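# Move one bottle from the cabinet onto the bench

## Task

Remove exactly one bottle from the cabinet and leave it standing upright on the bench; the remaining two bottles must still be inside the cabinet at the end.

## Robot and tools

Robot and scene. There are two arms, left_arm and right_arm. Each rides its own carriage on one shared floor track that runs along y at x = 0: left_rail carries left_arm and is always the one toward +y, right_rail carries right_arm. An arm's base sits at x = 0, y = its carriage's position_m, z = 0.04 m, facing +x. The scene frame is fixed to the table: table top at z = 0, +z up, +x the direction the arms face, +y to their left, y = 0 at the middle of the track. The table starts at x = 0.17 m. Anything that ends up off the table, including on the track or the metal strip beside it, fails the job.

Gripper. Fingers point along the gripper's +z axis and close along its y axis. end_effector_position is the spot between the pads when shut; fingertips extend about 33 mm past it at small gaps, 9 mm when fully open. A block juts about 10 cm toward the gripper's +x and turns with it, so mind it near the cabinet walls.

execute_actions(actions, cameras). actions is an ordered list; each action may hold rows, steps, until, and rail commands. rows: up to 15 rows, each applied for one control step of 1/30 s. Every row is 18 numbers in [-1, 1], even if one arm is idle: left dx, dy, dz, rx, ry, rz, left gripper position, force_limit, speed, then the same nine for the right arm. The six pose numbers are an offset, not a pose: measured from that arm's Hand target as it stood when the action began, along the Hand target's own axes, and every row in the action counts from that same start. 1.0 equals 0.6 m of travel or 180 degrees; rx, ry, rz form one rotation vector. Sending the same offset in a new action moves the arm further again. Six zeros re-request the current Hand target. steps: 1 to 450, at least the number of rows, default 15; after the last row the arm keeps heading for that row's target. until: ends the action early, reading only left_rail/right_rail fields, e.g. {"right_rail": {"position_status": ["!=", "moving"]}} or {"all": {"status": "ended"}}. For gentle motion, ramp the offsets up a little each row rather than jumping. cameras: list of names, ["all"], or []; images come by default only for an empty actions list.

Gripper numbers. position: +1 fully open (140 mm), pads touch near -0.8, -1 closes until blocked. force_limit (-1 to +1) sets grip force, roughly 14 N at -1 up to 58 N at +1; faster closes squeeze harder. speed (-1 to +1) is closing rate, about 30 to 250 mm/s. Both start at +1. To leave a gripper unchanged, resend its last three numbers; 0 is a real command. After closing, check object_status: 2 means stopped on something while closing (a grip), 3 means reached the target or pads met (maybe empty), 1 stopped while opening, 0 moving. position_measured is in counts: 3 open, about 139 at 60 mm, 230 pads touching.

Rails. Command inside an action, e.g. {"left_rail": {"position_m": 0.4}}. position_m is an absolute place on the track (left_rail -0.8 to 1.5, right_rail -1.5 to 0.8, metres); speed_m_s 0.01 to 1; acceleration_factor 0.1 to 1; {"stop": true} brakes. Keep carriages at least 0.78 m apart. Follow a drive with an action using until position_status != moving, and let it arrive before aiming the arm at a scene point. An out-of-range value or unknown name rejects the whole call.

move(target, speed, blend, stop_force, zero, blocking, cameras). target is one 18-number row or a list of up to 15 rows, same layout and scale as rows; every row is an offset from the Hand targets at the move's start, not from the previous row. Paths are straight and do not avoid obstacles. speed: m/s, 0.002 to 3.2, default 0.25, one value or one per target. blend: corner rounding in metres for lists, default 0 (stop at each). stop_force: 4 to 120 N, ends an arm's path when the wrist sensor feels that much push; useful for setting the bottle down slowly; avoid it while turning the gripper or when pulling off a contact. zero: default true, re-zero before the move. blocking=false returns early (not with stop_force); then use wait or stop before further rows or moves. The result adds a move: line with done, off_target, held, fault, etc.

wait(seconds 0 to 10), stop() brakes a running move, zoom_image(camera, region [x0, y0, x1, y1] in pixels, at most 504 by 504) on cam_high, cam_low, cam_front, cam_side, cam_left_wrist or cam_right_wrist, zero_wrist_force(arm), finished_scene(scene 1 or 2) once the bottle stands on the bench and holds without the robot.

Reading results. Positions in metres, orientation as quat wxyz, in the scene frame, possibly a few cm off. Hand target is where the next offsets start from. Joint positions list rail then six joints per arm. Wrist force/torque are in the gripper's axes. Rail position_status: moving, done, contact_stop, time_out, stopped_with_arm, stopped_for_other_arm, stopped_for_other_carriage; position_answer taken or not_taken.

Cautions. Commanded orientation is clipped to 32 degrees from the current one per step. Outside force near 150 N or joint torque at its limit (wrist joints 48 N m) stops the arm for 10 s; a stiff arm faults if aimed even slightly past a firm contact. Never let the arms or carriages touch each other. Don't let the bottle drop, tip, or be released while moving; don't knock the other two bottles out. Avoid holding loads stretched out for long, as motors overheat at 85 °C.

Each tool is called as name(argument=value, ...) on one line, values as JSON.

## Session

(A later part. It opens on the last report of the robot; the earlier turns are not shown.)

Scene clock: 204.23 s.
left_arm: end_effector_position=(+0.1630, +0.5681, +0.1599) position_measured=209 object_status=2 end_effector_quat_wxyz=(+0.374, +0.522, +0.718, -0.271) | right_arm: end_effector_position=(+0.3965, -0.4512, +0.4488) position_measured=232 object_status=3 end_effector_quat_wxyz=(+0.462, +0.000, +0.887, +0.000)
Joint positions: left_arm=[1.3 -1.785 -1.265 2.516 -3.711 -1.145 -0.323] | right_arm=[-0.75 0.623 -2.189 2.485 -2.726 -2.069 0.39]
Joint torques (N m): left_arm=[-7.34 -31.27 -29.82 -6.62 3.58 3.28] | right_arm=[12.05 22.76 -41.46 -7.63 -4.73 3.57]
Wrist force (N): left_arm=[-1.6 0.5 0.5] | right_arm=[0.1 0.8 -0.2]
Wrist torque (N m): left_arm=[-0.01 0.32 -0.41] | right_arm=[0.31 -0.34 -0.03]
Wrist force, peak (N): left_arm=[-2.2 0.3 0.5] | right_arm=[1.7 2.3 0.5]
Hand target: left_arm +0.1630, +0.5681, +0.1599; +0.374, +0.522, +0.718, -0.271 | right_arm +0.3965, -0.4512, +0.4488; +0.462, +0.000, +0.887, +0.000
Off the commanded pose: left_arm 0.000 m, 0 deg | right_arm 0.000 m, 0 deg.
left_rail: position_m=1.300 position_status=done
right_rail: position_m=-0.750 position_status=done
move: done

move(target=[0,0,0,0,0,0,-1,-1,-1,0.2375,0.2,0.184,-0.364,0,-0.255,-1,-1,-0.5], speed=0.4, cameras=["cam_right_wrist","cam_side","cam_front","cam_high"])

Scene clock: 210.20 s.
left_arm: end_effector_position=(+0.1630, +0.5681, +0.1599) position_measured=209 object_status=2 end_effector_quat_wxyz=(+0.374, +0.522, +0.718, -0.271) | right_arm: end_effector_position=(+0.4053, -0.3312, +0.2688) position_measured=232 object_status=3 end_effector_quat_wxyz=(+0.354, -0.570, +0.679, +0.297)
Joint positions: left_arm=[1.3 -1.785 -1.265 2.516 -3.711 -1.145 -0.323] | right_arm=[-0.75 -0.086 -1.97 2.599 -2.326 -0.617 -1.417]
Joint torques (N m): left_arm=[-6.64 -28.76 -30.83 -2.43 3.56 3.28] | right_arm=[11.34 11.55 -45.64 -1.98 5.11 -2.16]
Wrist force (N): left_arm=[-1.7 0.2 0.3] | right_arm=[0.2 0.5 -0.5]
Wrist torque (N m): left_arm=[-0.05 0.35 -0.41] | right_arm=[0.13 -0.32 0.24]
Wrist force, peak (N): left_arm=[-2.2 0.4 0.5] | right_arm=[-0.9 1.0 -0.8]
Hand target: left_arm +0.1630, +0.5681, +0.1599; +0.374, +0.522, +0.718, -0.271 | right_arm +0.4053, -0.3312, +0.2687; +0.354, -0.570, +0.679, +0.297
Off the commanded pose: left_arm 0.000 m, 0 deg | right_arm 0.000 m, 0 deg.
left_rail: position_m=1.300 position_status=done
right_rail: position_m=-0.750 position_status=done
move: done
camera_calibration:
cam_right_wrist: T_world_to_cam=[[-0.989754, 0.136952, 0.040394, 0.432508], [0.0746148, 0.254885, 0.964088, -0.202779], [0.121738, 0.957224, -0.262492, 0.524061], [0, 0, 0, 1]] pos_world=[0.379408, -0.509191, 0.315588]
Images, in order (width x height): cam_high 896x504, cam_front 896x504, cam_side 896x504, cam_right_wrist 896x504.

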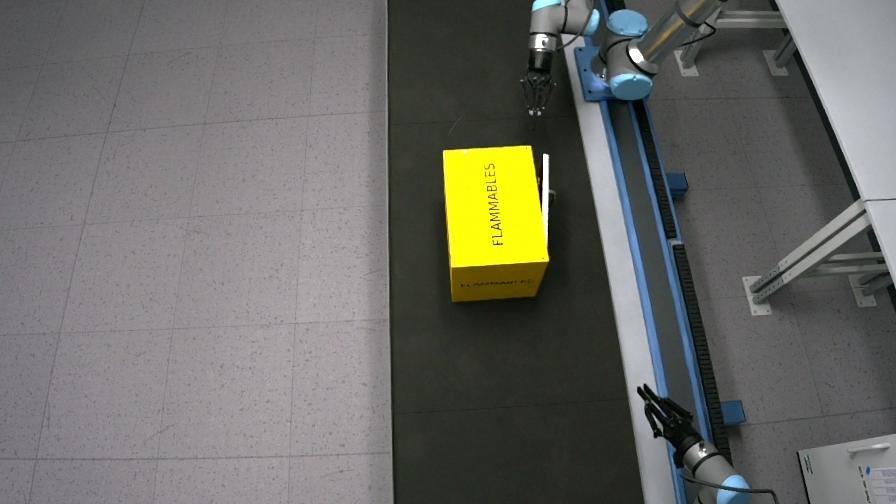

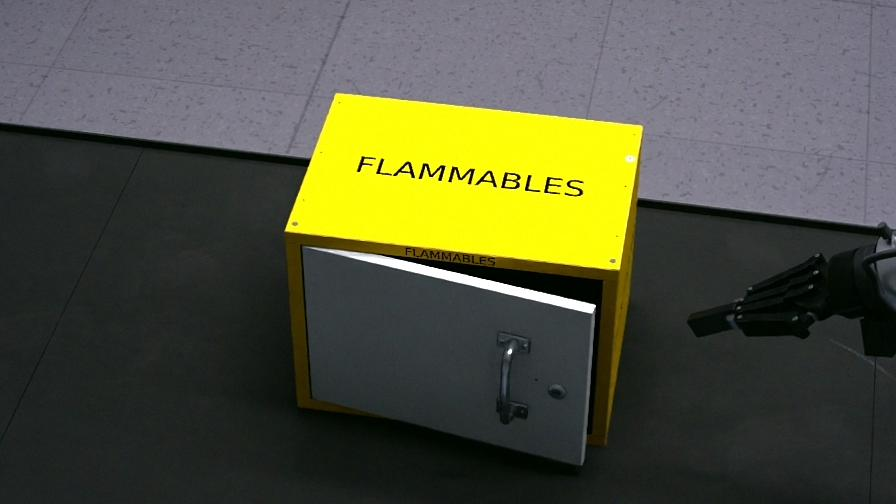

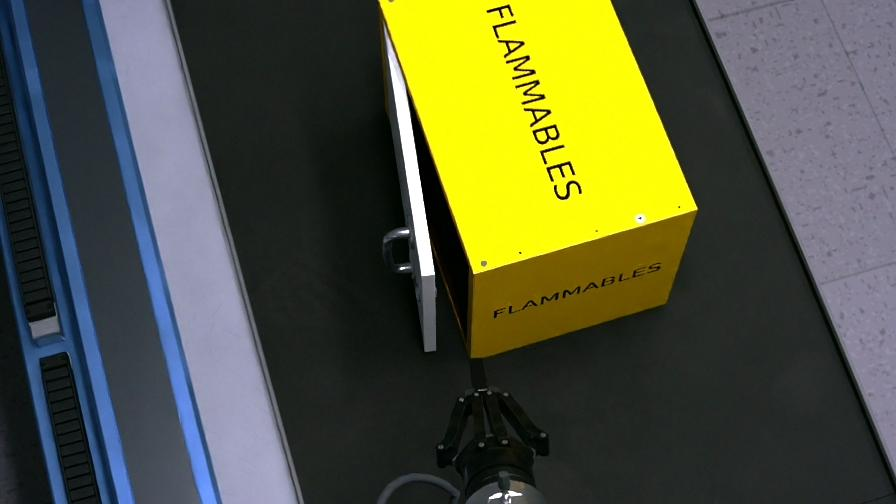

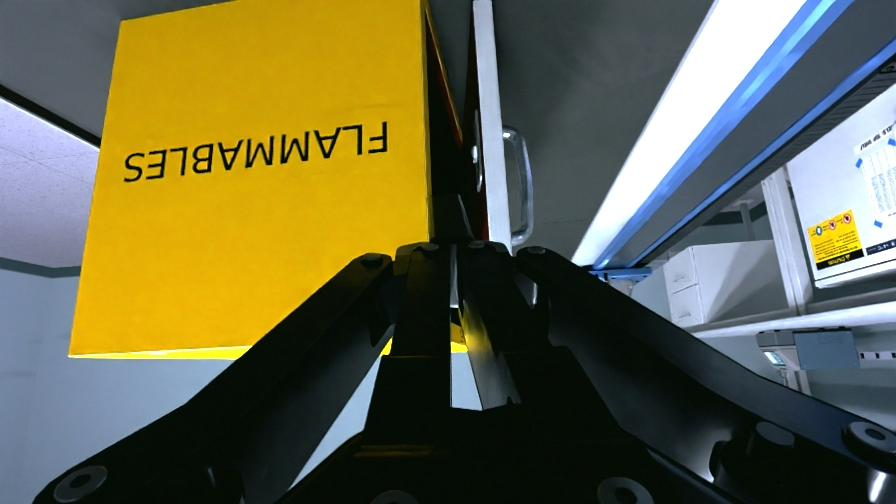

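move(target=[0,0,0,0,0,0,-1,-1,-1,-0.032,0.0435,0.278,0,0,0,-1,-1,-0.5], speed=0.08, stop_force=15, cameras=["cam_right_wrist","cam_side"])

Scene clock: 221.63 s.
left_arm: end_effector_position=(+0.1630, +0.5681, +0.1599) position_measured=209 object_status=2 end_effector_quat_wxyz=(+0.374, +0.522, +0.718, -0.271) | right_arm: end_effector_position=(+0.4053, -0.1813, +0.1888) position_measured=232 object_status=3 end_effector_quat_wxyz=(+0.354, -0.570, +0.679, +0.297)
Joint positions: left_arm=[1.3 -1.785 -1.265 2.516 -3.711 -1.145 -0.323] | right_arm=[-0.75 0.303 -1.454 2.559 -3.257 -0.756 -0.837]
Joint torques (N m): left_arm=[-5.89 -27.66 -28.82 -1.55 3.67 3] | right_arm=[12.07 -20.21 -30.42 -7.98 -1.35 3.18]
Wrist force (N): left_arm=[-1.4 0.5 0.4] | right_arm=[-0.2 0.8 -0.6]
Wrist torque (N m): left_arm=[-0.01 0.29 -0.41] | right_arm=[0.24 -0.18 0.10]
Wrist force, peak (N): left_arm=[-2.2 0.5 0.3] | right_arm=[0.1 0.9 -1.5]
Hand target: left_arm +0.1630, +0.5681, +0.1599; +0.374, +0.522, +0.718, -0.271 | right_arm +0.4053, -0.1813, +0.1888; +0.354, -0.570, +0.679, +0.297
Off the commanded pose: left_arm 0.000 m, 0 deg | right_arm 0.000 m, 0 deg.
left_rail: position_m=1.300 position_status=done
right_rail: position_m=-0.750 position_status=done
move: done
camera_calibration:
cam_right_wrist: T_world_to_cam=[[-0.989754, 0.136952, 0.040394, 0.41521], [0.0746148, 0.254885, 0.964088, -0.163859], [0.121738, 0.957224, -0.262492, 0.359574], [0, 0, 0, 1]] pos_world=[0.379408, -0.359291, 0.235588]
Images, in order (width x height): cam_side 896x504, cam_right_wrist 896x504.

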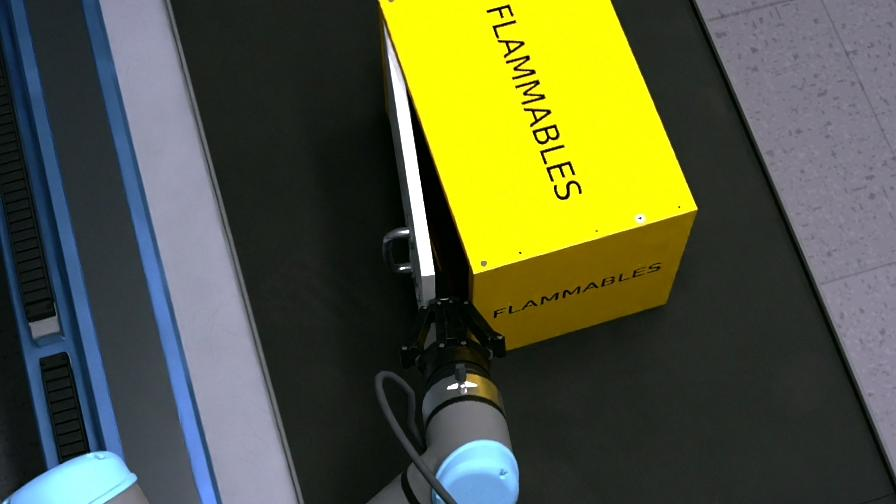

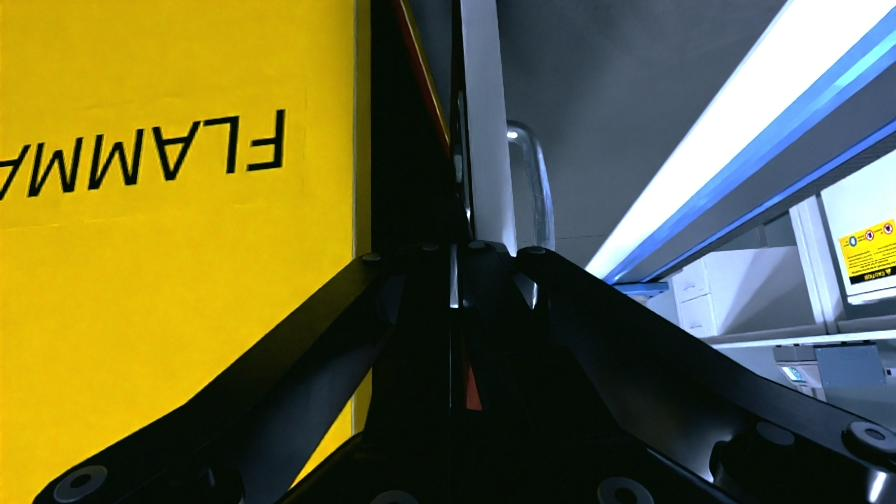

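move(target=[[0,0,0,0,0,0,-1,-1,-1,-0.007,0.18,0.01,0,0,0,-1,-1,-0.5],[0,0,0,0,0,0,-1,-1,-1,-0.05,0.379,0.0715,0,0,0,-1,-1,-0.5],[0,0,0,0,0,0,-1,-1,-1,-0.1645,0.398,0.235,0,0,0,-1,-1,-0.5],[0,0,0,0,0,0,-1,-1,-1,-0.292,0.437,0.417,0,0,0,-1,-1,-0.5]], speed=0.08, blend=0.02, stop_force=40, cameras=["cam_right_wrist","cam_side","cam_front","cam_high"])

Scene clock: 242.30 s.
left_arm: end_effector_position=(+0.1630, +0.5681, +0.1599) position_measured=209 object_status=2 end_effector_quat_wxyz=(+0.374, +0.522, +0.718, -0.271) | right_arm: end_effector_position=(+0.2001, +0.1650, +0.1886) position_measured=232 object_status=3 end_effector_quat_wxyz=(+0.354, -0.570, +0.679, +0.297)
Joint positions: left_arm=[1.3 -1.785 -1.265 2.516 -3.711 -1.145 -0.323] | right_arm=[-0.75 1.071 -1.127 2.145 -3.523 -1.306 -0.192]
Joint torques (N m): left_arm=[-6.66 -28.68 -29.34 -1.1 3.83 2.7] | right_arm=[15.97 -53.2 -35.54 -1.41 -2.29 3.42]
Wrist force (N): left_arm=[-1.5 0.4 0.4] | right_arm=[2.4 -1.5 -4.8]
Wrist torque (N m): left_arm=[-0.02 0.30 -0.41] | right_arm=[0.12 -0.38 0.11]
Wrist force, peak (N): left_arm=[-2.2 0.0 0.7] | right_arm=[10.6 -3.7 -19.5]
Hand target: left_arm +0.1630, +0.5681, +0.1599; +0.374, +0.522, +0.718, -0.271 | right_arm +0.2001, +0.1650, +0.1886; +0.354, -0.570, +0.679, +0.297
Off the commanded pose: left_arm 0.000 m, 0 deg | right_arm 0.000 m, 0 deg.
left_rail: position_m=1.300 position_status=done
right_rail: position_m=-0.750 position_status=done
move: done
camera_calibration:
cam_right_wrist: T_world_to_cam=[[-0.989754, 0.136952, 0.040394, 0.16469], [0.0746148, 0.254885, 0.964088, -0.236718], [0.121738, 0.957224, -0.262492, 0.0530414], [0, 0, 0, 1]] pos_world=[0.174208, -0.0129912, 0.235488]
Images, in order (width x height): cam_high 896x504, cam_front 896x504, cam_side 896x504, cam_right_wrist 896x504.

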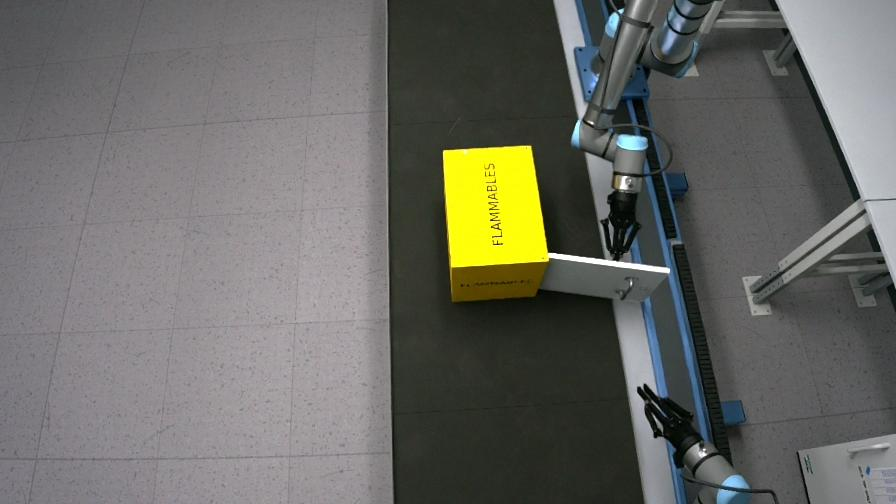

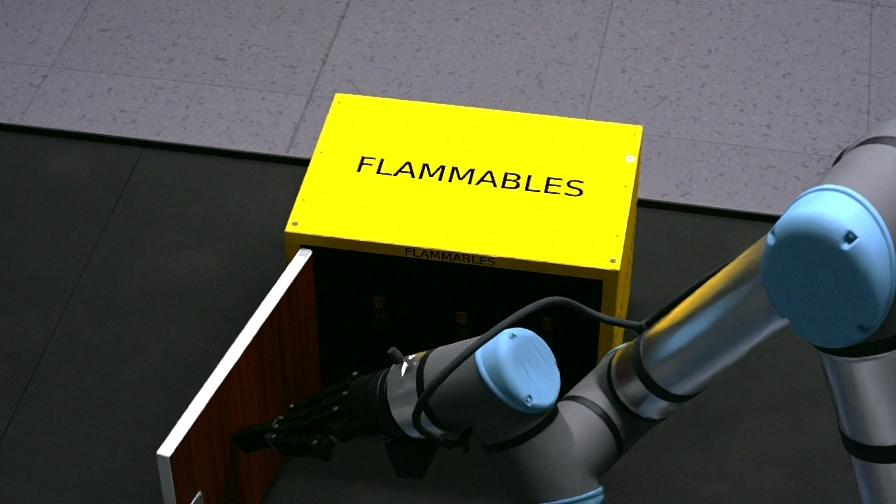

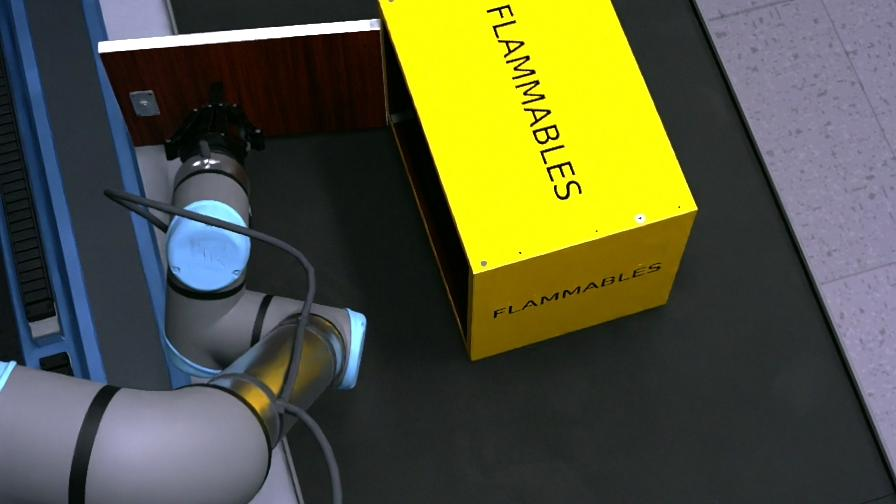

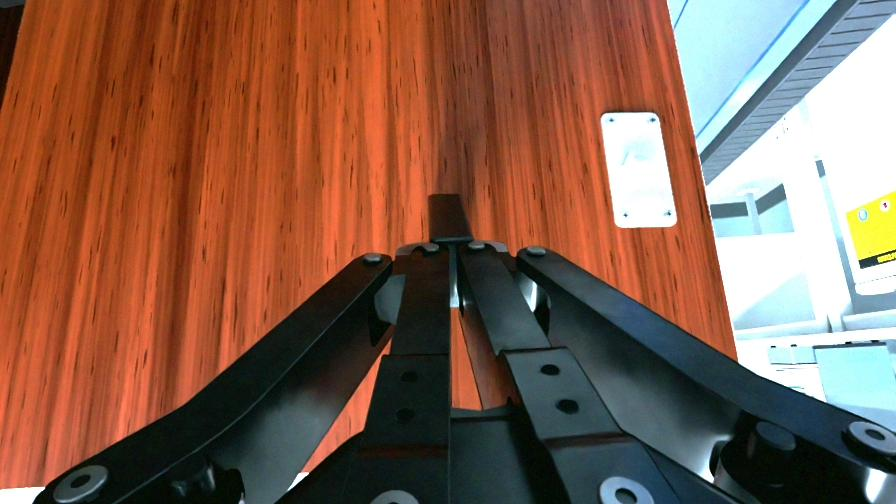

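move(target=[0,0,0,0,0,0,-1,-1,-1,0.146,-0.087,-0.499,0,0,0,-1,-1,-0.5], speed=0.25, cameras=["cam_front","cam_side"])

zoom_image(camera="cam_front", region=[280, 220, 640, 460])

Scene clock: 257.43 s.
left_arm: end_effector_position=(+0.1630, +0.5681, +0.1599) position_measured=209 object_status=2 end_effector_quat_wxyz=(+0.374, +0.522, +0.718, -0.271) | right_arm: end_effector_position=(+0.2001, -0.1351, +0.2886) position_measured=232 object_status=3 end_effector_quat_wxyz=(+0.354, -0.570, +0.679, +0.297)
Joint positions: left_arm=[1.3 -1.785 -1.265 2.516 -3.711 -1.145 -0.323] | right_arm=[-0.75 0.665 -1.801 2.628 -3.214 -0.993 -0.475]
Joint torques (N m): left_arm=[-7.02 -29.66 -29.69 -1.37 4.22 2.88] | right_arm=[-15.06 -30.23 -28.78 -2.49 3.43 -2.79]
Wrist force (N): left_arm=[-1.5 0.8 0.3] | right_arm=[0.7 0.4 -1.1]
Wrist torque (N m): left_arm=[0.08 0.32 -0.41] | right_arm=[0.18 -0.48 0.15]
Wrist force, peak (N): left_arm=[-2.0 0.7 0.6] | right_arm=[2.9 -1.7 -5.0]
Hand target: left_arm +0.1630, +0.5681, +0.1599; +0.374, +0.522, +0.718, -0.271 | right_arm +0.2001, -0.1351, +0.2886; +0.354, -0.570, +0.679, +0.297
Off the commanded pose: left_arm 0.000 m, 0 deg | right_arm 0.000 m, 0 deg.
left_rail: position_m=1.300 position_status=done
right_rail: position_m=-0.750 position_status=done
move: done
Images, in order (width x height): cam_front 896x504, cam_side 896x504.

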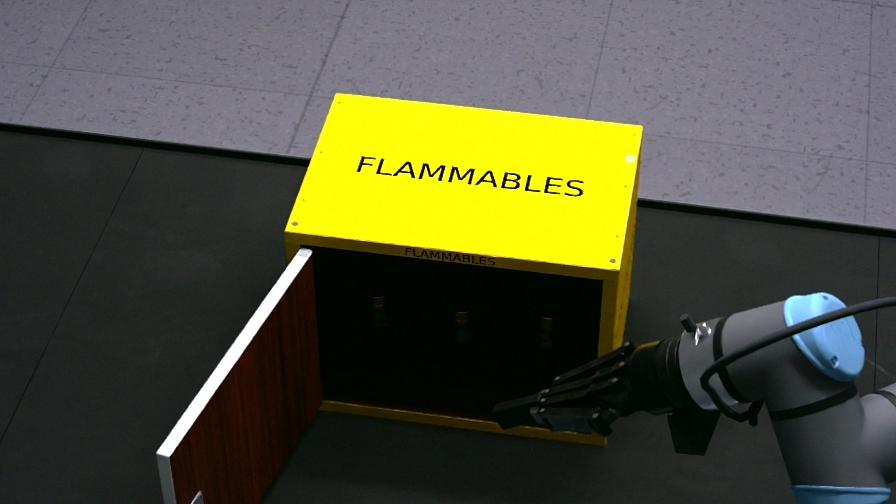

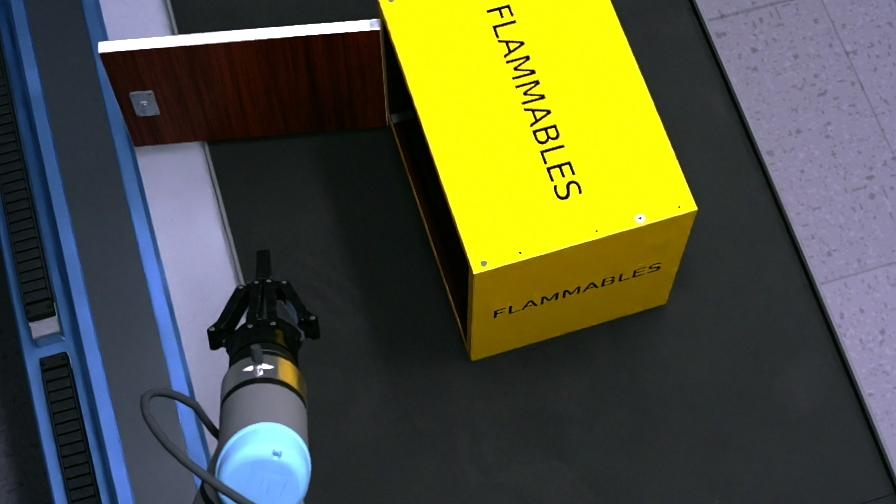

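Scaled by 1.400 from the camera's 896x504 image, which has a finer 1280x720 frame.

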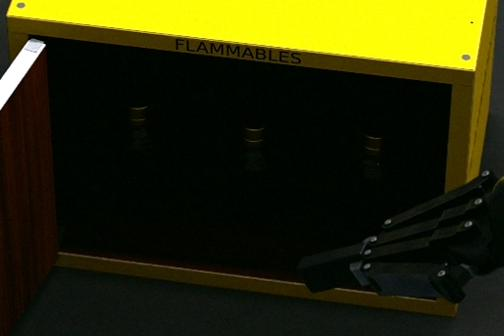

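execute_actions(actions=[{"right_rail":{"position_m":-0.55},"steps":100,"until":{"right_rail":{"position_status":["!=","moving"]}}}])

move(target=[0,0,0,0,0,0,-1,-1,-1,-0.048,-0.15,-0.1355,0.364,0,0.255,-1,-1,-0.5], speed=0.4)

move(target=[0,0,0,0,0,0,-1,-1,-1,0.1,0,0,0,-0.111,0,1,-1,-0.5], speed=0.3, cameras=["cam_right_wrist","cam_front"])

Scene clock: 278.63 s.
left_arm: end_effector_position=(+0.1630, +0.5681, +0.1599) position_measured=209 object_status=2 end_effector_quat_wxyz=(+0.374, +0.522, +0.718, -0.271) | right_arm: end_effector_position=(+0.2001, +0.0650, +0.2886) position_measured=232 object_status=3 end_effector_quat_wxyz=(+0.354, -0.570, +0.679, +0.297)
Joint positions: left_arm=[1.3 -1.785 -1.265 2.516 -3.711 -1.145 -0.323] | right_arm=[-0.55 0.665 -1.801 2.628 -3.213 -0.992 -0.475]
Joint torques (N m): left_arm=[-5.68 -30.05 -29.75 -1.49 3.96 2.46] | right_arm=[-9.57 -22.85 -35.41 -2.2 2.83 -2.92]
Wrist force (N): left_arm=[-1.5 -0.4 0.5] | right_arm=[1.2 0.4 -0.9]
Wrist torque (N m): left_arm=[-0.21 0.32 -0.41] | right_arm=[0.17 -0.58 0.14]
Wrist force, peak (N): left_arm=[-2.1 0.6 0.8] | right_arm=[1.7 0.4 -1.7]
Hand target: left_arm +0.1630, +0.5681, +0.1599; +0.374, +0.522, +0.718, -0.271 | right_arm +0.2001, +0.0650, +0.2886; +0.354, -0.570, +0.679, +0.297
Tool commands: left_gripper/position=-1.0 left_gripper/force_limit=-1.0 left_gripper/speed=-1.0 right_gripper/position=-1.0 right_gripper/force_limit=-1.0 right_gripper/speed=-0.5
Off the commanded pose: left_arm 0.000 m, 0 deg | right_arm 0.000 m, 0 deg.
left_rail: position_m=1.300 position_status=done
right_rail: position_m=-0.550 position_status=done

Scene clock: 281.17 s.
left_arm: end_effector_position=(+0.1630, +0.5681, +0.1599) position_measured=209 object_status=2 end_effector_quat_wxyz=(+0.374, +0.522, +0.718, -0.271) | right_arm: end_effector_position=(+0.2800, +0.0001, +0.3589) position_measured=232 object_status=3 end_effector_quat_wxyz=(+0.462, +0.000, +0.887, +0.000)
Joint positions: left_arm=[1.3 -1.785 -1.265 2.516 -3.711 -1.145 -0.323] | right_arm=[-0.55 1.247 -1.663 2.271 -2.605 -2.46 1.041]
Joint torques (N m): left_arm=[-5.69 -29.62 -29.44 -1.32 3.62 2.52] | right_arm=[12.91 -18.45 -47.96 -1.44 -5.5 3.67]
Wrist force (N): left_arm=[-2.0 0.3 0.7] | right_arm=[0.9 0.3 -1.7]
Wrist torque (N m): left_arm=[-0.04 0.42 -0.41] | right_arm=[0.07 -0.48 0.18]
Wrist force, peak (N): left_arm=[-1.9 1.0 0.4] | right_arm=[1.2 0.4 -1.7]
Hand target: left_arm +0.1630, +0.5681, +0.1599; +0.374, +0.522, +0.718, -0.271 | right_arm +0.2800, +0.0001, +0.3589; +0.462, +0.000, +0.887, +0.000
Off the commanded pose: left_arm 0.000 m, 0 deg | right_arm 0.000 m, 0 deg.
left_rail: position_m=1.300 position_status=done
right_rail: position_m=-0.550 position_status=done
move: done

Scene clock: 283.13 s.
left_arm: end_effector_position=(+0.1630, +0.5681, +0.1599) position_measured=209 object_status=2 end_effector_quat_wxyz=(+0.374, +0.522, +0.718, -0.271) | right_arm: end_effector_position=(+0.2456, +0.0000, +0.3098) position_measured=3 object_status=0 end_effector_quat_wxyz=(+0.609, +0.000, +0.793, +0.000)
Joint positions: left_arm=[1.3 -1.785 -1.265 2.516 -3.711 -1.145 -0.323] | right_arm=[-0.55 1.403 -1.364 2.38 -3.145 -2.831 0.991]
Joint torques (N m): left_arm=[-7.03 -28.37 -29.09 -1.3 3.84 2.26] | right_arm=[-10.88 -34.22 -20.97 -7.13 -4.26 -2.92]
Wrist force (N): left_arm=[-1.6 0.3 1.1] | right_arm=[0.8 0.5 -1.3]
Wrist torque (N m): left_arm=[-0.05 0.34 -0.41] | right_arm=[0.20 -0.58 0.25]
Wrist force, peak (N): left_arm=[-2.2 0.2 0.9] | right_arm=[2.6 0.4 -2.1]
Hand target: left_arm +0.1630, +0.5681, +0.1599; +0.374, +0.522, +0.718, -0.271 | right_arm +0.2456, +0.0000, +0.3098; +0.609, +0.000, +0.793, +0.000
Off the commanded pose: left_arm 0.000 m, 0 deg | right_arm 0.000 m, 0 deg.
left_rail: position_m=1.300 position_status=done
right_rail: position_m=-0.550 position_status=done
move: done
camera_calibration:
cam_right_wrist: T_world_to_cam=[[-0.048771, 0.99848, 0.025674, 0.000911807], [-0.08173, -0.0296079, 0.996215, -0.286396], [0.99546, 0.0464881, 0.0830498, -0.0844165], [0, 0, 0, 1]] pos_world=[0.0606706, -0.00546563, 0.292299]
Images, in order (width x height): cam_front 896x504, cam_right_wrist 896x504.

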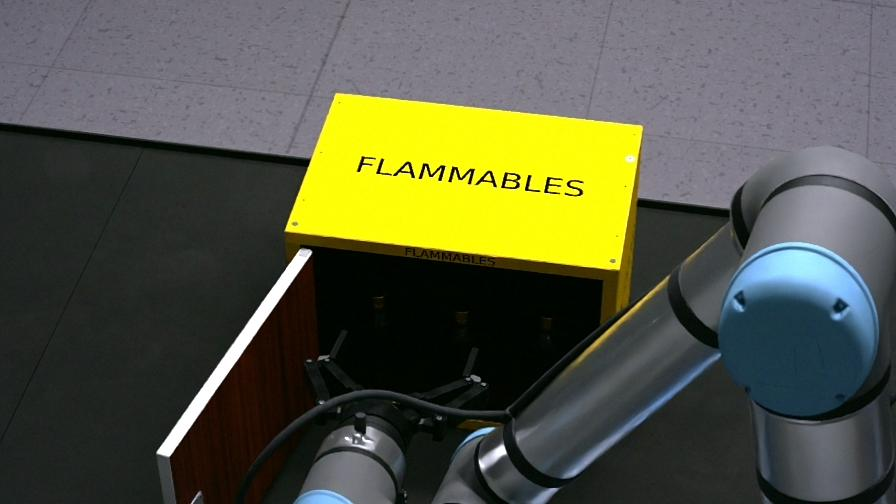

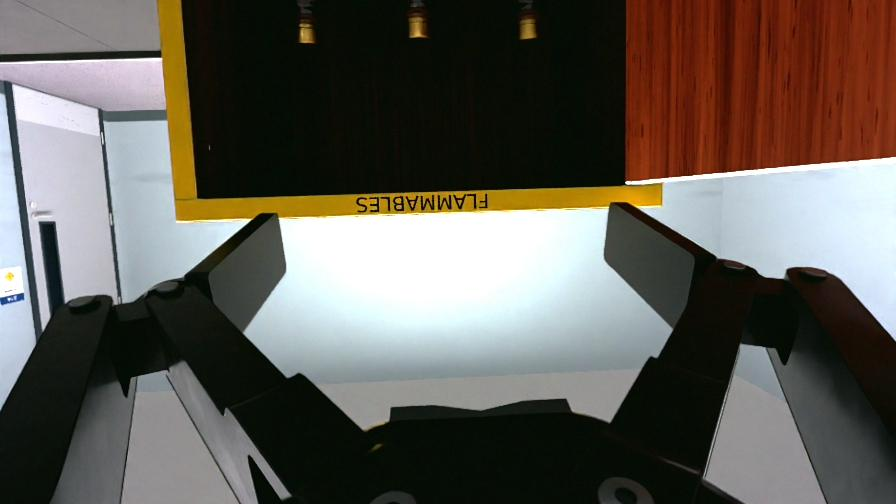

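move(target=[0,0,0,0,0,0,-1,-1,-1,0.1515,-0.0167,0.272,0,0.083,0,1,-1,-0.5], speed=0.25, cameras=["cam_right_wrist","cam_side"])

Scene clock: 302.47 s.
left_arm: end_effector_position=(+0.1630, +0.5681, +0.1599) position_measured=209 object_status=2 end_effector_quat_wxyz=(+0.374, +0.522, +0.718, -0.271) | right_arm: end_effector_position=(+0.3797, -0.0100, +0.1797) position_measured=3 object_status=3 end_effector_quat_wxyz=(+0.500, +0.000, +0.866, +0.000)
Joint positions: left_arm=[1.3 -1.785 -1.265 2.516 -3.711 -1.145 -0.323] | right_arm=[-0.55 1.091 -1.239 2.405 -3.412 -2.448 0.765]
Joint torques (N m): left_arm=[-7.87 -28.59 -29.07 -1.3 3.73 2.41] | right_arm=[-14.51 -38.61 -28.45 -7.84 1.38 -2.52]
Wrist force (N): left_arm=[-1.5 0.0 0.2] | right_arm=[0.7 1.0 -0.8]
Wrist torque (N m): left_arm=[-0.11 0.31 -0.41] | right_arm=[0.26 -0.44 0.22]
Wrist force, peak (N): left_arm=[-2.2 0.1 0.3] | right_arm=[0.5 0.5 -3.8]
Hand target: left_arm +0.1630, +0.5681, +0.1599; +0.374, +0.522, +0.718, -0.271 | right_arm +0.3797, -0.0100, +0.1797; +0.500, +0.000, +0.866, +0.000
Off the commanded pose: left_arm 0.000 m, 0 deg | right_arm 0.000 m, 0 deg.
left_rail: position_m=1.300 position_status=done
right_rail: position_m=-0.550 position_status=done
move: done
camera_calibration:
cam_right_wrist: T_world_to_cam=[[-0.0405085, 0.99848, 0.0373758, 0.0155355], [0.177771, -0.0296076, 0.983626, -0.242444], [0.983238, 0.0464896, -0.176302, -0.1554], [0, 0, 0, 1]] pos_world=[0.196524, -0.0154656, 0.210496]
Images, in order (width x height): cam_side 896x504, cam_right_wrist 896x504.

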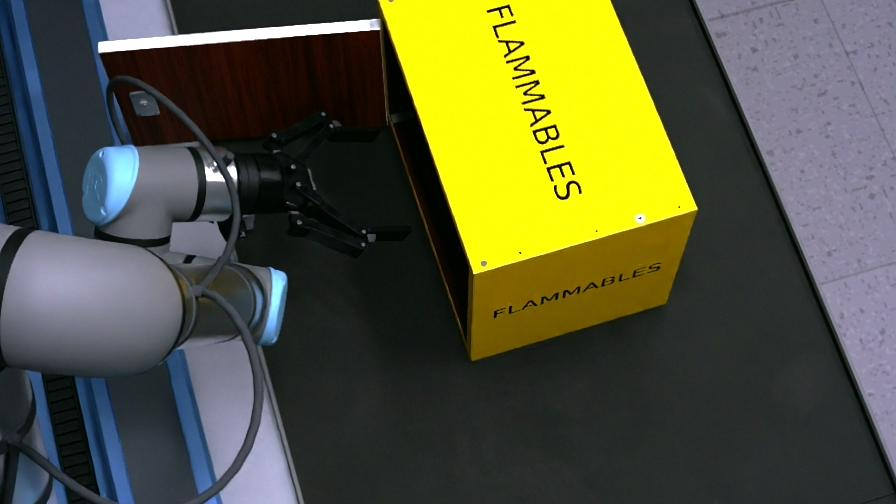

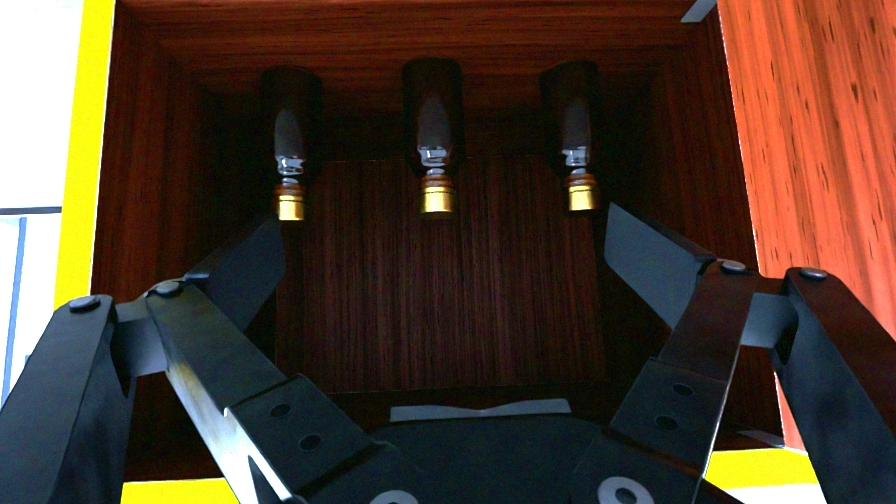

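move(target=[0,0,0,0,0,0,-1,-1,-1,0.07,0.0033,0.079,0,0.0556,0,0.15,-1,-0.5], speed=0.12, cameras=["cam_right_wrist","cam_side"])

Scene clock: 327.60 s.
left_arm: end_effector_position=(+0.1630, +0.5681, +0.1599) position_measured=209 object_status=2 end_effector_quat_wxyz=(+0.374, +0.522, +0.718, -0.271) | right_arm: end_effector_position=(+0.3998, -0.0080, +0.1197) position_measured=110 object_status=3 end_effector_quat_wxyz=(+0.423, +0.000, +0.906, +0.000)
Joint positions: left_arm=[1.3 -1.785 -1.265 2.516 -3.711 -1.145 -0.323] | right_arm=[-0.55 1.004 -1.231 2.394 -3.304 -2.274 0.79]
Joint torques (N m): left_arm=[-7.47 -30.4 -28.93 -1.08 3.97 2.22] | right_arm=[-18.26 -40.49 -28.27 -1.73 1.14 -0.44]
Wrist force (N): left_arm=[-1.4 0.5 0.0] | right_arm=[0.5 0.0 -0.7]
Wrist torque (N m): left_arm=[-0.01 0.29 -0.42] | right_arm=[0.03 -0.35 0.10]
Wrist force, peak (N): left_arm=[-2.1 0.4 0.2] | right_arm=[0.5 0.8 -1.9]
Hand target: left_arm +0.1630, +0.5681, +0.1599; +0.374, +0.522, +0.718, -0.271 | right_arm +0.3998, -0.0080, +0.1196; +0.423, +0.000, +0.906, +0.000
Off the commanded pose: left_arm 0.000 m, 0 deg | right_arm 0.000 m, 0 deg.
left_rail: position_m=1.300 position_status=done
right_rail: position_m=-0.550 position_status=done
move: done
camera_calibration:
cam_right_wrist: T_world_to_cam=[[-0.0333649, 0.998477, 0.0439392, 0.0129563], [0.345955, -0.0297078, 0.937781, -0.248637], [0.937658, 0.0464899, -0.344437, -0.147507], [0, 0, 0, 1]] pos_world=[0.224761, -0.0134655, 0.181791]
Images, in order (width x height): cam_side 896x504, cam_right_wrist 896x504.

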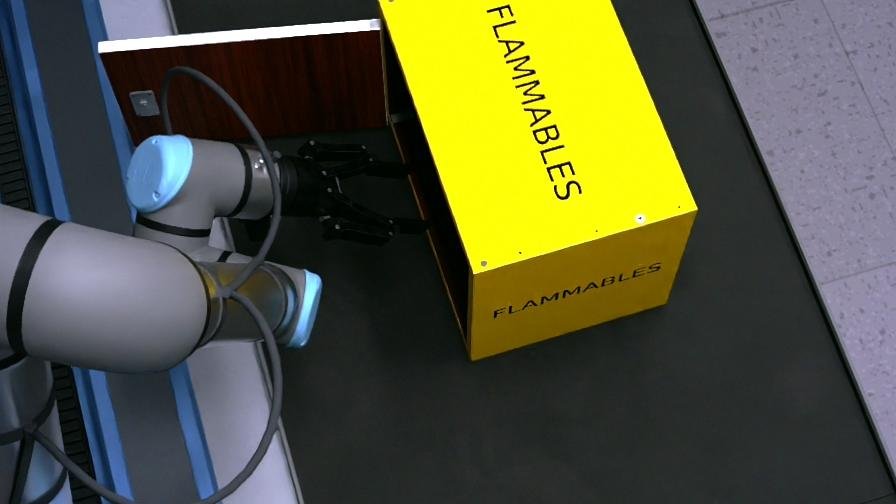

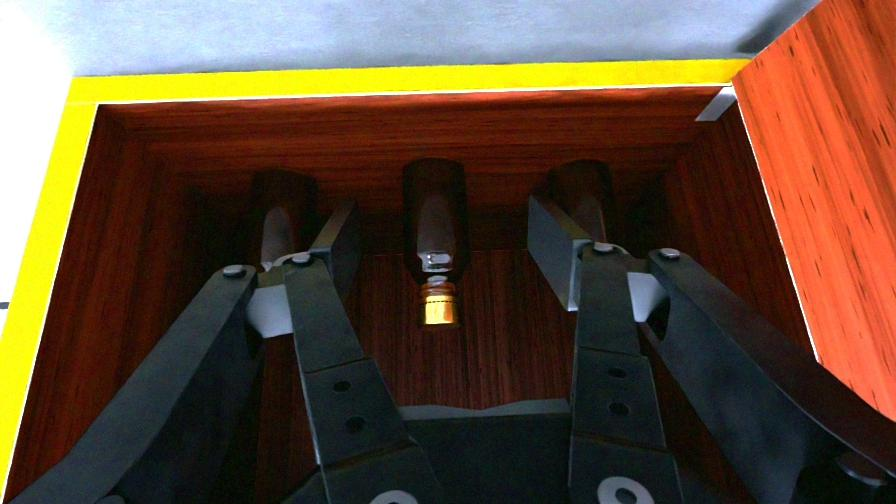

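move(target=[0,0,0,0,0,0,-1,-1,-1,-0.046,0.0033,0.1965,0,0,0,0.15,-1,-0.5], speed=0.06, stop_force=10, cameras=["cam_right_wrist","cam_side"])

Scene clock: 338.20 s.
left_arm: end_effector_position=(+0.1630, +0.5681, +0.1599) position_measured=209 object_status=2 end_effector_quat_wxyz=(+0.374, +0.522, +0.718, -0.271) | right_arm: end_effector_position=(+0.5079, -0.0060, +0.0651) position_measured=110 object_status=3 end_effector_quat_wxyz=(+0.423, +0.000, +0.906, +0.000)
Joint positions: left_arm=[1.3 -1.785 -1.265 2.516 -3.711 -1.145 -0.323] | right_arm=[-0.55 0.849 -1.055 2.314 -3.498 -2.184 0.63]
Joint torques (N m): left_arm=[-7.29 -31.05 -29.42 -1.23 3.74 1.79] | right_arm=[-13.77 -51.38 -24.56 -8.09 1.21 -2.74]
Wrist force (N): left_arm=[-1.3 0.9 0.8] | right_arm=[1.2 0.7 -1.4]
Wrist torque (N m): left_arm=[0.08 0.26 -0.42] | right_arm=[0.22 -0.55 0.18]
Wrist force, peak (N): left_arm=[-2.2 0.4 0.5] | right_arm=[1.2 0.8 -1.7]
Hand target: left_arm +0.1630, +0.5681, +0.1599; +0.374, +0.522, +0.718, -0.271 | right_arm +0.5079, -0.0060, +0.0651; +0.423, +0.000, +0.906, +0.000
Off the commanded pose: left_arm 0.000 m, 0 deg | right_arm 0.000 m, 0 deg.
left_rail: position_m=1.300 position_status=done
right_rail: position_m=-0.550 position_status=done
move: done
camera_calibration:
cam_right_wrist: T_world_to_cam=[[-0.0333909, 0.99848, 0.0438509, 0.0169809], [0.346041, -0.0296117, 0.937752, -0.23489], [0.937625, 0.0464866, -0.344526, -0.26771], [0, 0, 0, 1]] pos_world=[0.332861, -0.0114656, 0.12729]
Images, in order (width x height): cam_side 896x504, cam_right_wrist 896x504.

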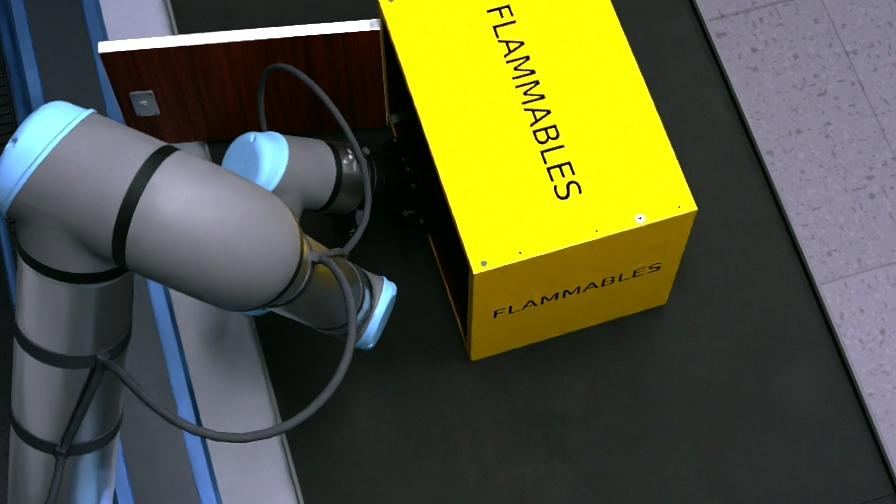

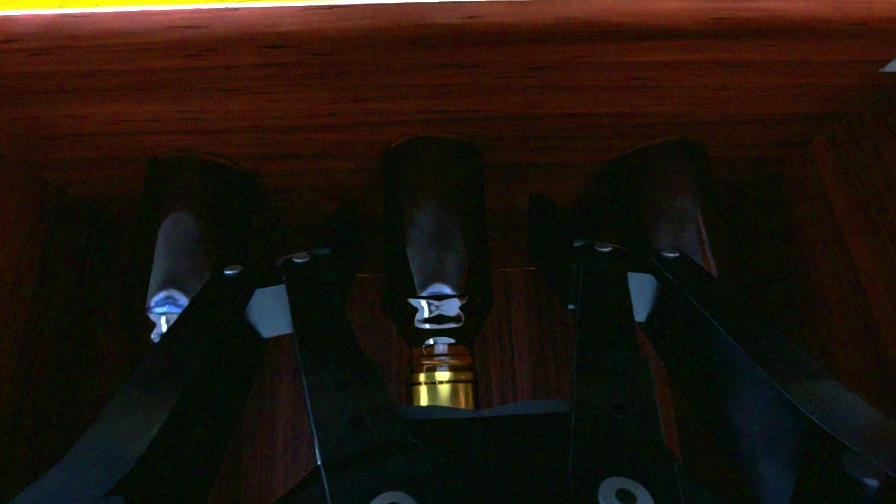

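move(target=[0,0,0,0,0,0,-1,-1,-1,0,-0.0067,0,0,0,0,0.15,-1,-0.5], speed=0.03)

execute_actions(actions=[{"rows":[[0,0,0,0,0,0,-1,-1,-1,0,0,0,0,0,0,-1,-0.5,-1]],"steps":90}], cameras=["cam_right_wrist"])

Scene clock: 345.63 s.
left_arm: end_effector_position=(+0.1630, +0.5681, +0.1599) position_measured=209 object_status=2 end_effector_quat_wxyz=(+0.374, +0.522, +0.718, -0.271) | right_arm: end_effector_position=(+0.5079, -0.0100, +0.0651) position_measured=110 object_status=3 end_effector_quat_wxyz=(+0.423, +0.000, +0.906, +0.000)
Joint positions: left_arm=[1.3 -1.785 -1.265 2.516 -3.711 -1.145 -0.323] | right_arm=[-0.55 0.844 -1.057 2.321 -3.505 -2.181 0.626]
Joint torques (N m): left_arm=[-6.15 -30.63 -30.14 -1.31 3.85 2.1] | right_arm=[-12.47 -83.46 -10.31 -7.98 1.57 -2.35]
Wrist force (N): left_arm=[-1.5 0.3 0.9] | right_arm=[0.8 0.7 -1.0]
Wrist torque (N m): left_arm=[-0.05 0.32 -0.42] | right_arm=[0.23 -0.47 0.16]
Wrist force, peak (N): left_arm=[-2.1 -0.1 1.1] | right_arm=[1.3 0.5 -1.5]
Hand target: left_arm +0.1630, +0.5681, +0.1599; +0.374, +0.522, +0.718, -0.271 | right_arm +0.5079, -0.0101, +0.0651; +0.423, +0.000, +0.906, +0.000
Off the commanded pose: left_arm 0.000 m, 0 deg | right_arm 0.000 m, 0 deg.
left_rail: position_m=1.300 position_status=done
right_rail: position_m=-0.550 position_status=done
move: done

Scene clock: 348.83 s.
left_arm: end_effector_position=(+0.1630, +0.5681, +0.1599) position_measured=209 object_status=2 end_effector_quat_wxyz=(+0.374, +0.522, +0.718, -0.271) | right_arm: end_effector_position=(+0.5079, -0.0101, +0.0651) position_measured=161 object_status=2 end_effector_quat_wxyz=(+0.423, +0.000, +0.906, +0.000)
Joint positions: left_arm=[1.3 -1.785 -1.265 2.516 -3.711 -1.145 -0.323] | right_arm=[-0.55 0.844 -1.057 2.321 -3.505 -2.181 0.626]
Joint torques (N m): left_arm=[-8.13 -29.73 -28.79 -1.13 3.82 1.8] | right_arm=[-5.38 -62.04 -19.68 -3.43 1.45 -0.86]
Wrist force (N): left_arm=[-1.8 -0.1 0.6] | right_arm=[-1.7 -1.7 -6.2]
Wrist torque (N m): left_arm=[-0.15 0.38 -0.41] | right_arm=[0.37 -0.46 0.05]
Wrist force, peak (N): left_arm=[-2.2 0.6 1.0] | right_arm=[-1.3 -2.1 -6.6]
Hand target: left_arm +0.1630, +0.5681, +0.1599; +0.374, +0.522, +0.718, -0.271 | right_arm +0.5079, -0.0101, +0.0651; +0.423, +0.000, +0.906, +0.000
Off the commanded pose: left_arm 0.000 m, 0 deg | right_arm 0.000 m, 0 deg.
left_rail: position_m=1.300 position_status=done
right_rail: position_m=-0.550 position_status=done
camera_calibration:
cam_right_wrist: T_world_to_cam=[[-0.0333909, 0.99848, 0.0438509, 0.0210747], [0.346041, -0.0296117, 0.937752, -0.235011], [0.937625, 0.0464866, -0.344526, -0.26752], [0, 0, 0, 1]] pos_world=[0.332861, -0.0155656, 0.12729]
Images, in order (width x height): cam_right_wrist 896x504.

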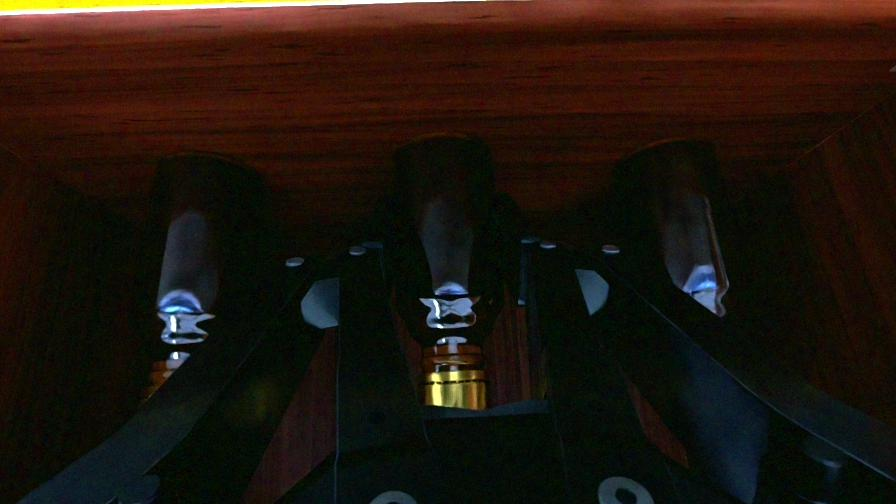

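move(target=[[0,0,0,0,0,0,-1,-1,-1,-0.032,0,-0.0268,0,0,0,-1,-0.5,-1],[0,0,0,0,0,0,-1,-1,-1,0.1653,0,-0.2747,0,0,0,-1,-0.5,-1]], speed=0.08, blend=0.005, cameras=["cam_right_wrist","cam_side","cam_front"])

Scene clock: 358.07 s.
left_arm: end_effector_position=(+0.1630, +0.5681, +0.1599) position_measured=209 object_status=2 end_effector_quat_wxyz=(+0.374, +0.522, +0.718, -0.271) | right_arm: end_effector_position=(+0.3180, -0.0101, +0.0949) position_measured=161 object_status=2 end_effector_quat_wxyz=(+0.423, +0.000, +0.906, +0.000)
Joint positions: left_arm=[1.3 -1.785 -1.265 2.516 -3.711 -1.145 -0.323] | right_arm=[-0.55 1.139 -1.222 2.44 -3.252 -2.341 0.949]
Joint torques (N m): left_arm=[-6.07 -31.08 -28.64 -1.16 3.5 1.57] | right_arm=[9.46 -73.15 -15.23 -1.83 -5.82 3.6]
Wrist force (N): left_arm=[-1.4 0.5 0.3] | right_arm=[2.8 0.4 1.2]
Wrist torque (N m): left_arm=[0.00 0.28 -0.41] | right_arm=[0.19 -0.35 0.01]
Wrist force, peak (N): left_arm=[-2.4 0.5 0.8] | right_arm=[-1.9 -1.5 -6.8]
Hand target: left_arm +0.1630, +0.5681, +0.1599; +0.374, +0.522, +0.718, -0.271 | right_arm +0.3179, -0.0101, +0.0949; +0.423, +0.000, +0.906, +0.000
Off the commanded pose: left_arm 0.000 m, 0 deg | right_arm 0.000 m, 0 deg.
left_rail: position_m=1.300 position_status=done
right_rail: position_m=-0.550 position_status=done
move: done
camera_calibration:
cam_right_wrist: T_world_to_cam=[[-0.0333909, 0.99848, 0.0438509, 0.0134236], [0.346041, -0.0296117, 0.937752, -0.197208], [0.937625, 0.0464866, -0.344526, -0.0791042], [0, 0, 0, 1]] pos_world=[0.142861, -0.0155656, 0.15709]
Images, in order (width x height): cam_front 896x504, cam_side 896x504, cam_right_wrist 896x504.

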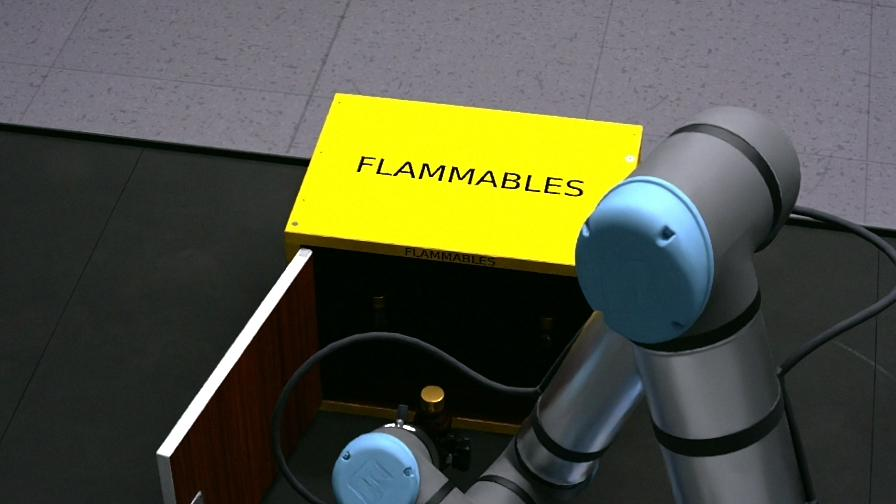

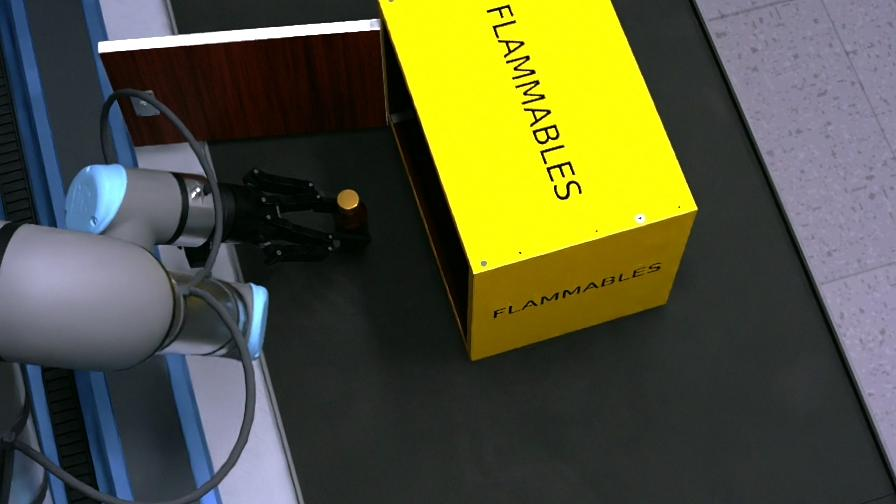

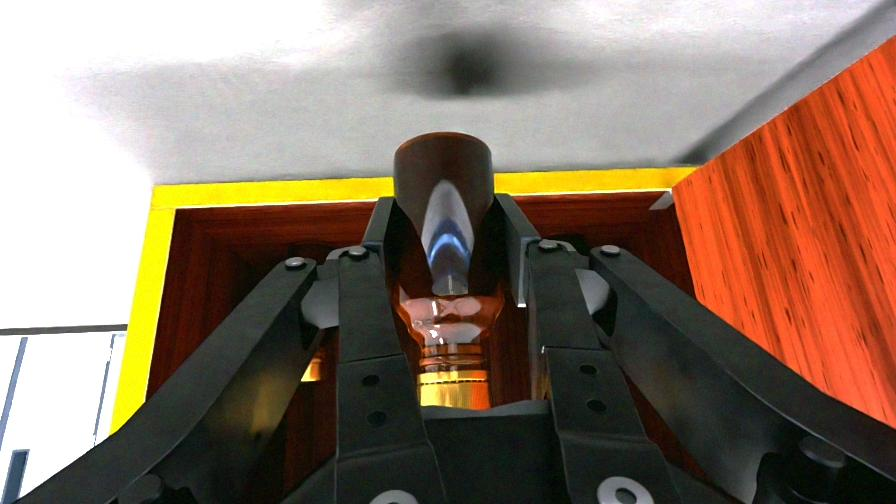

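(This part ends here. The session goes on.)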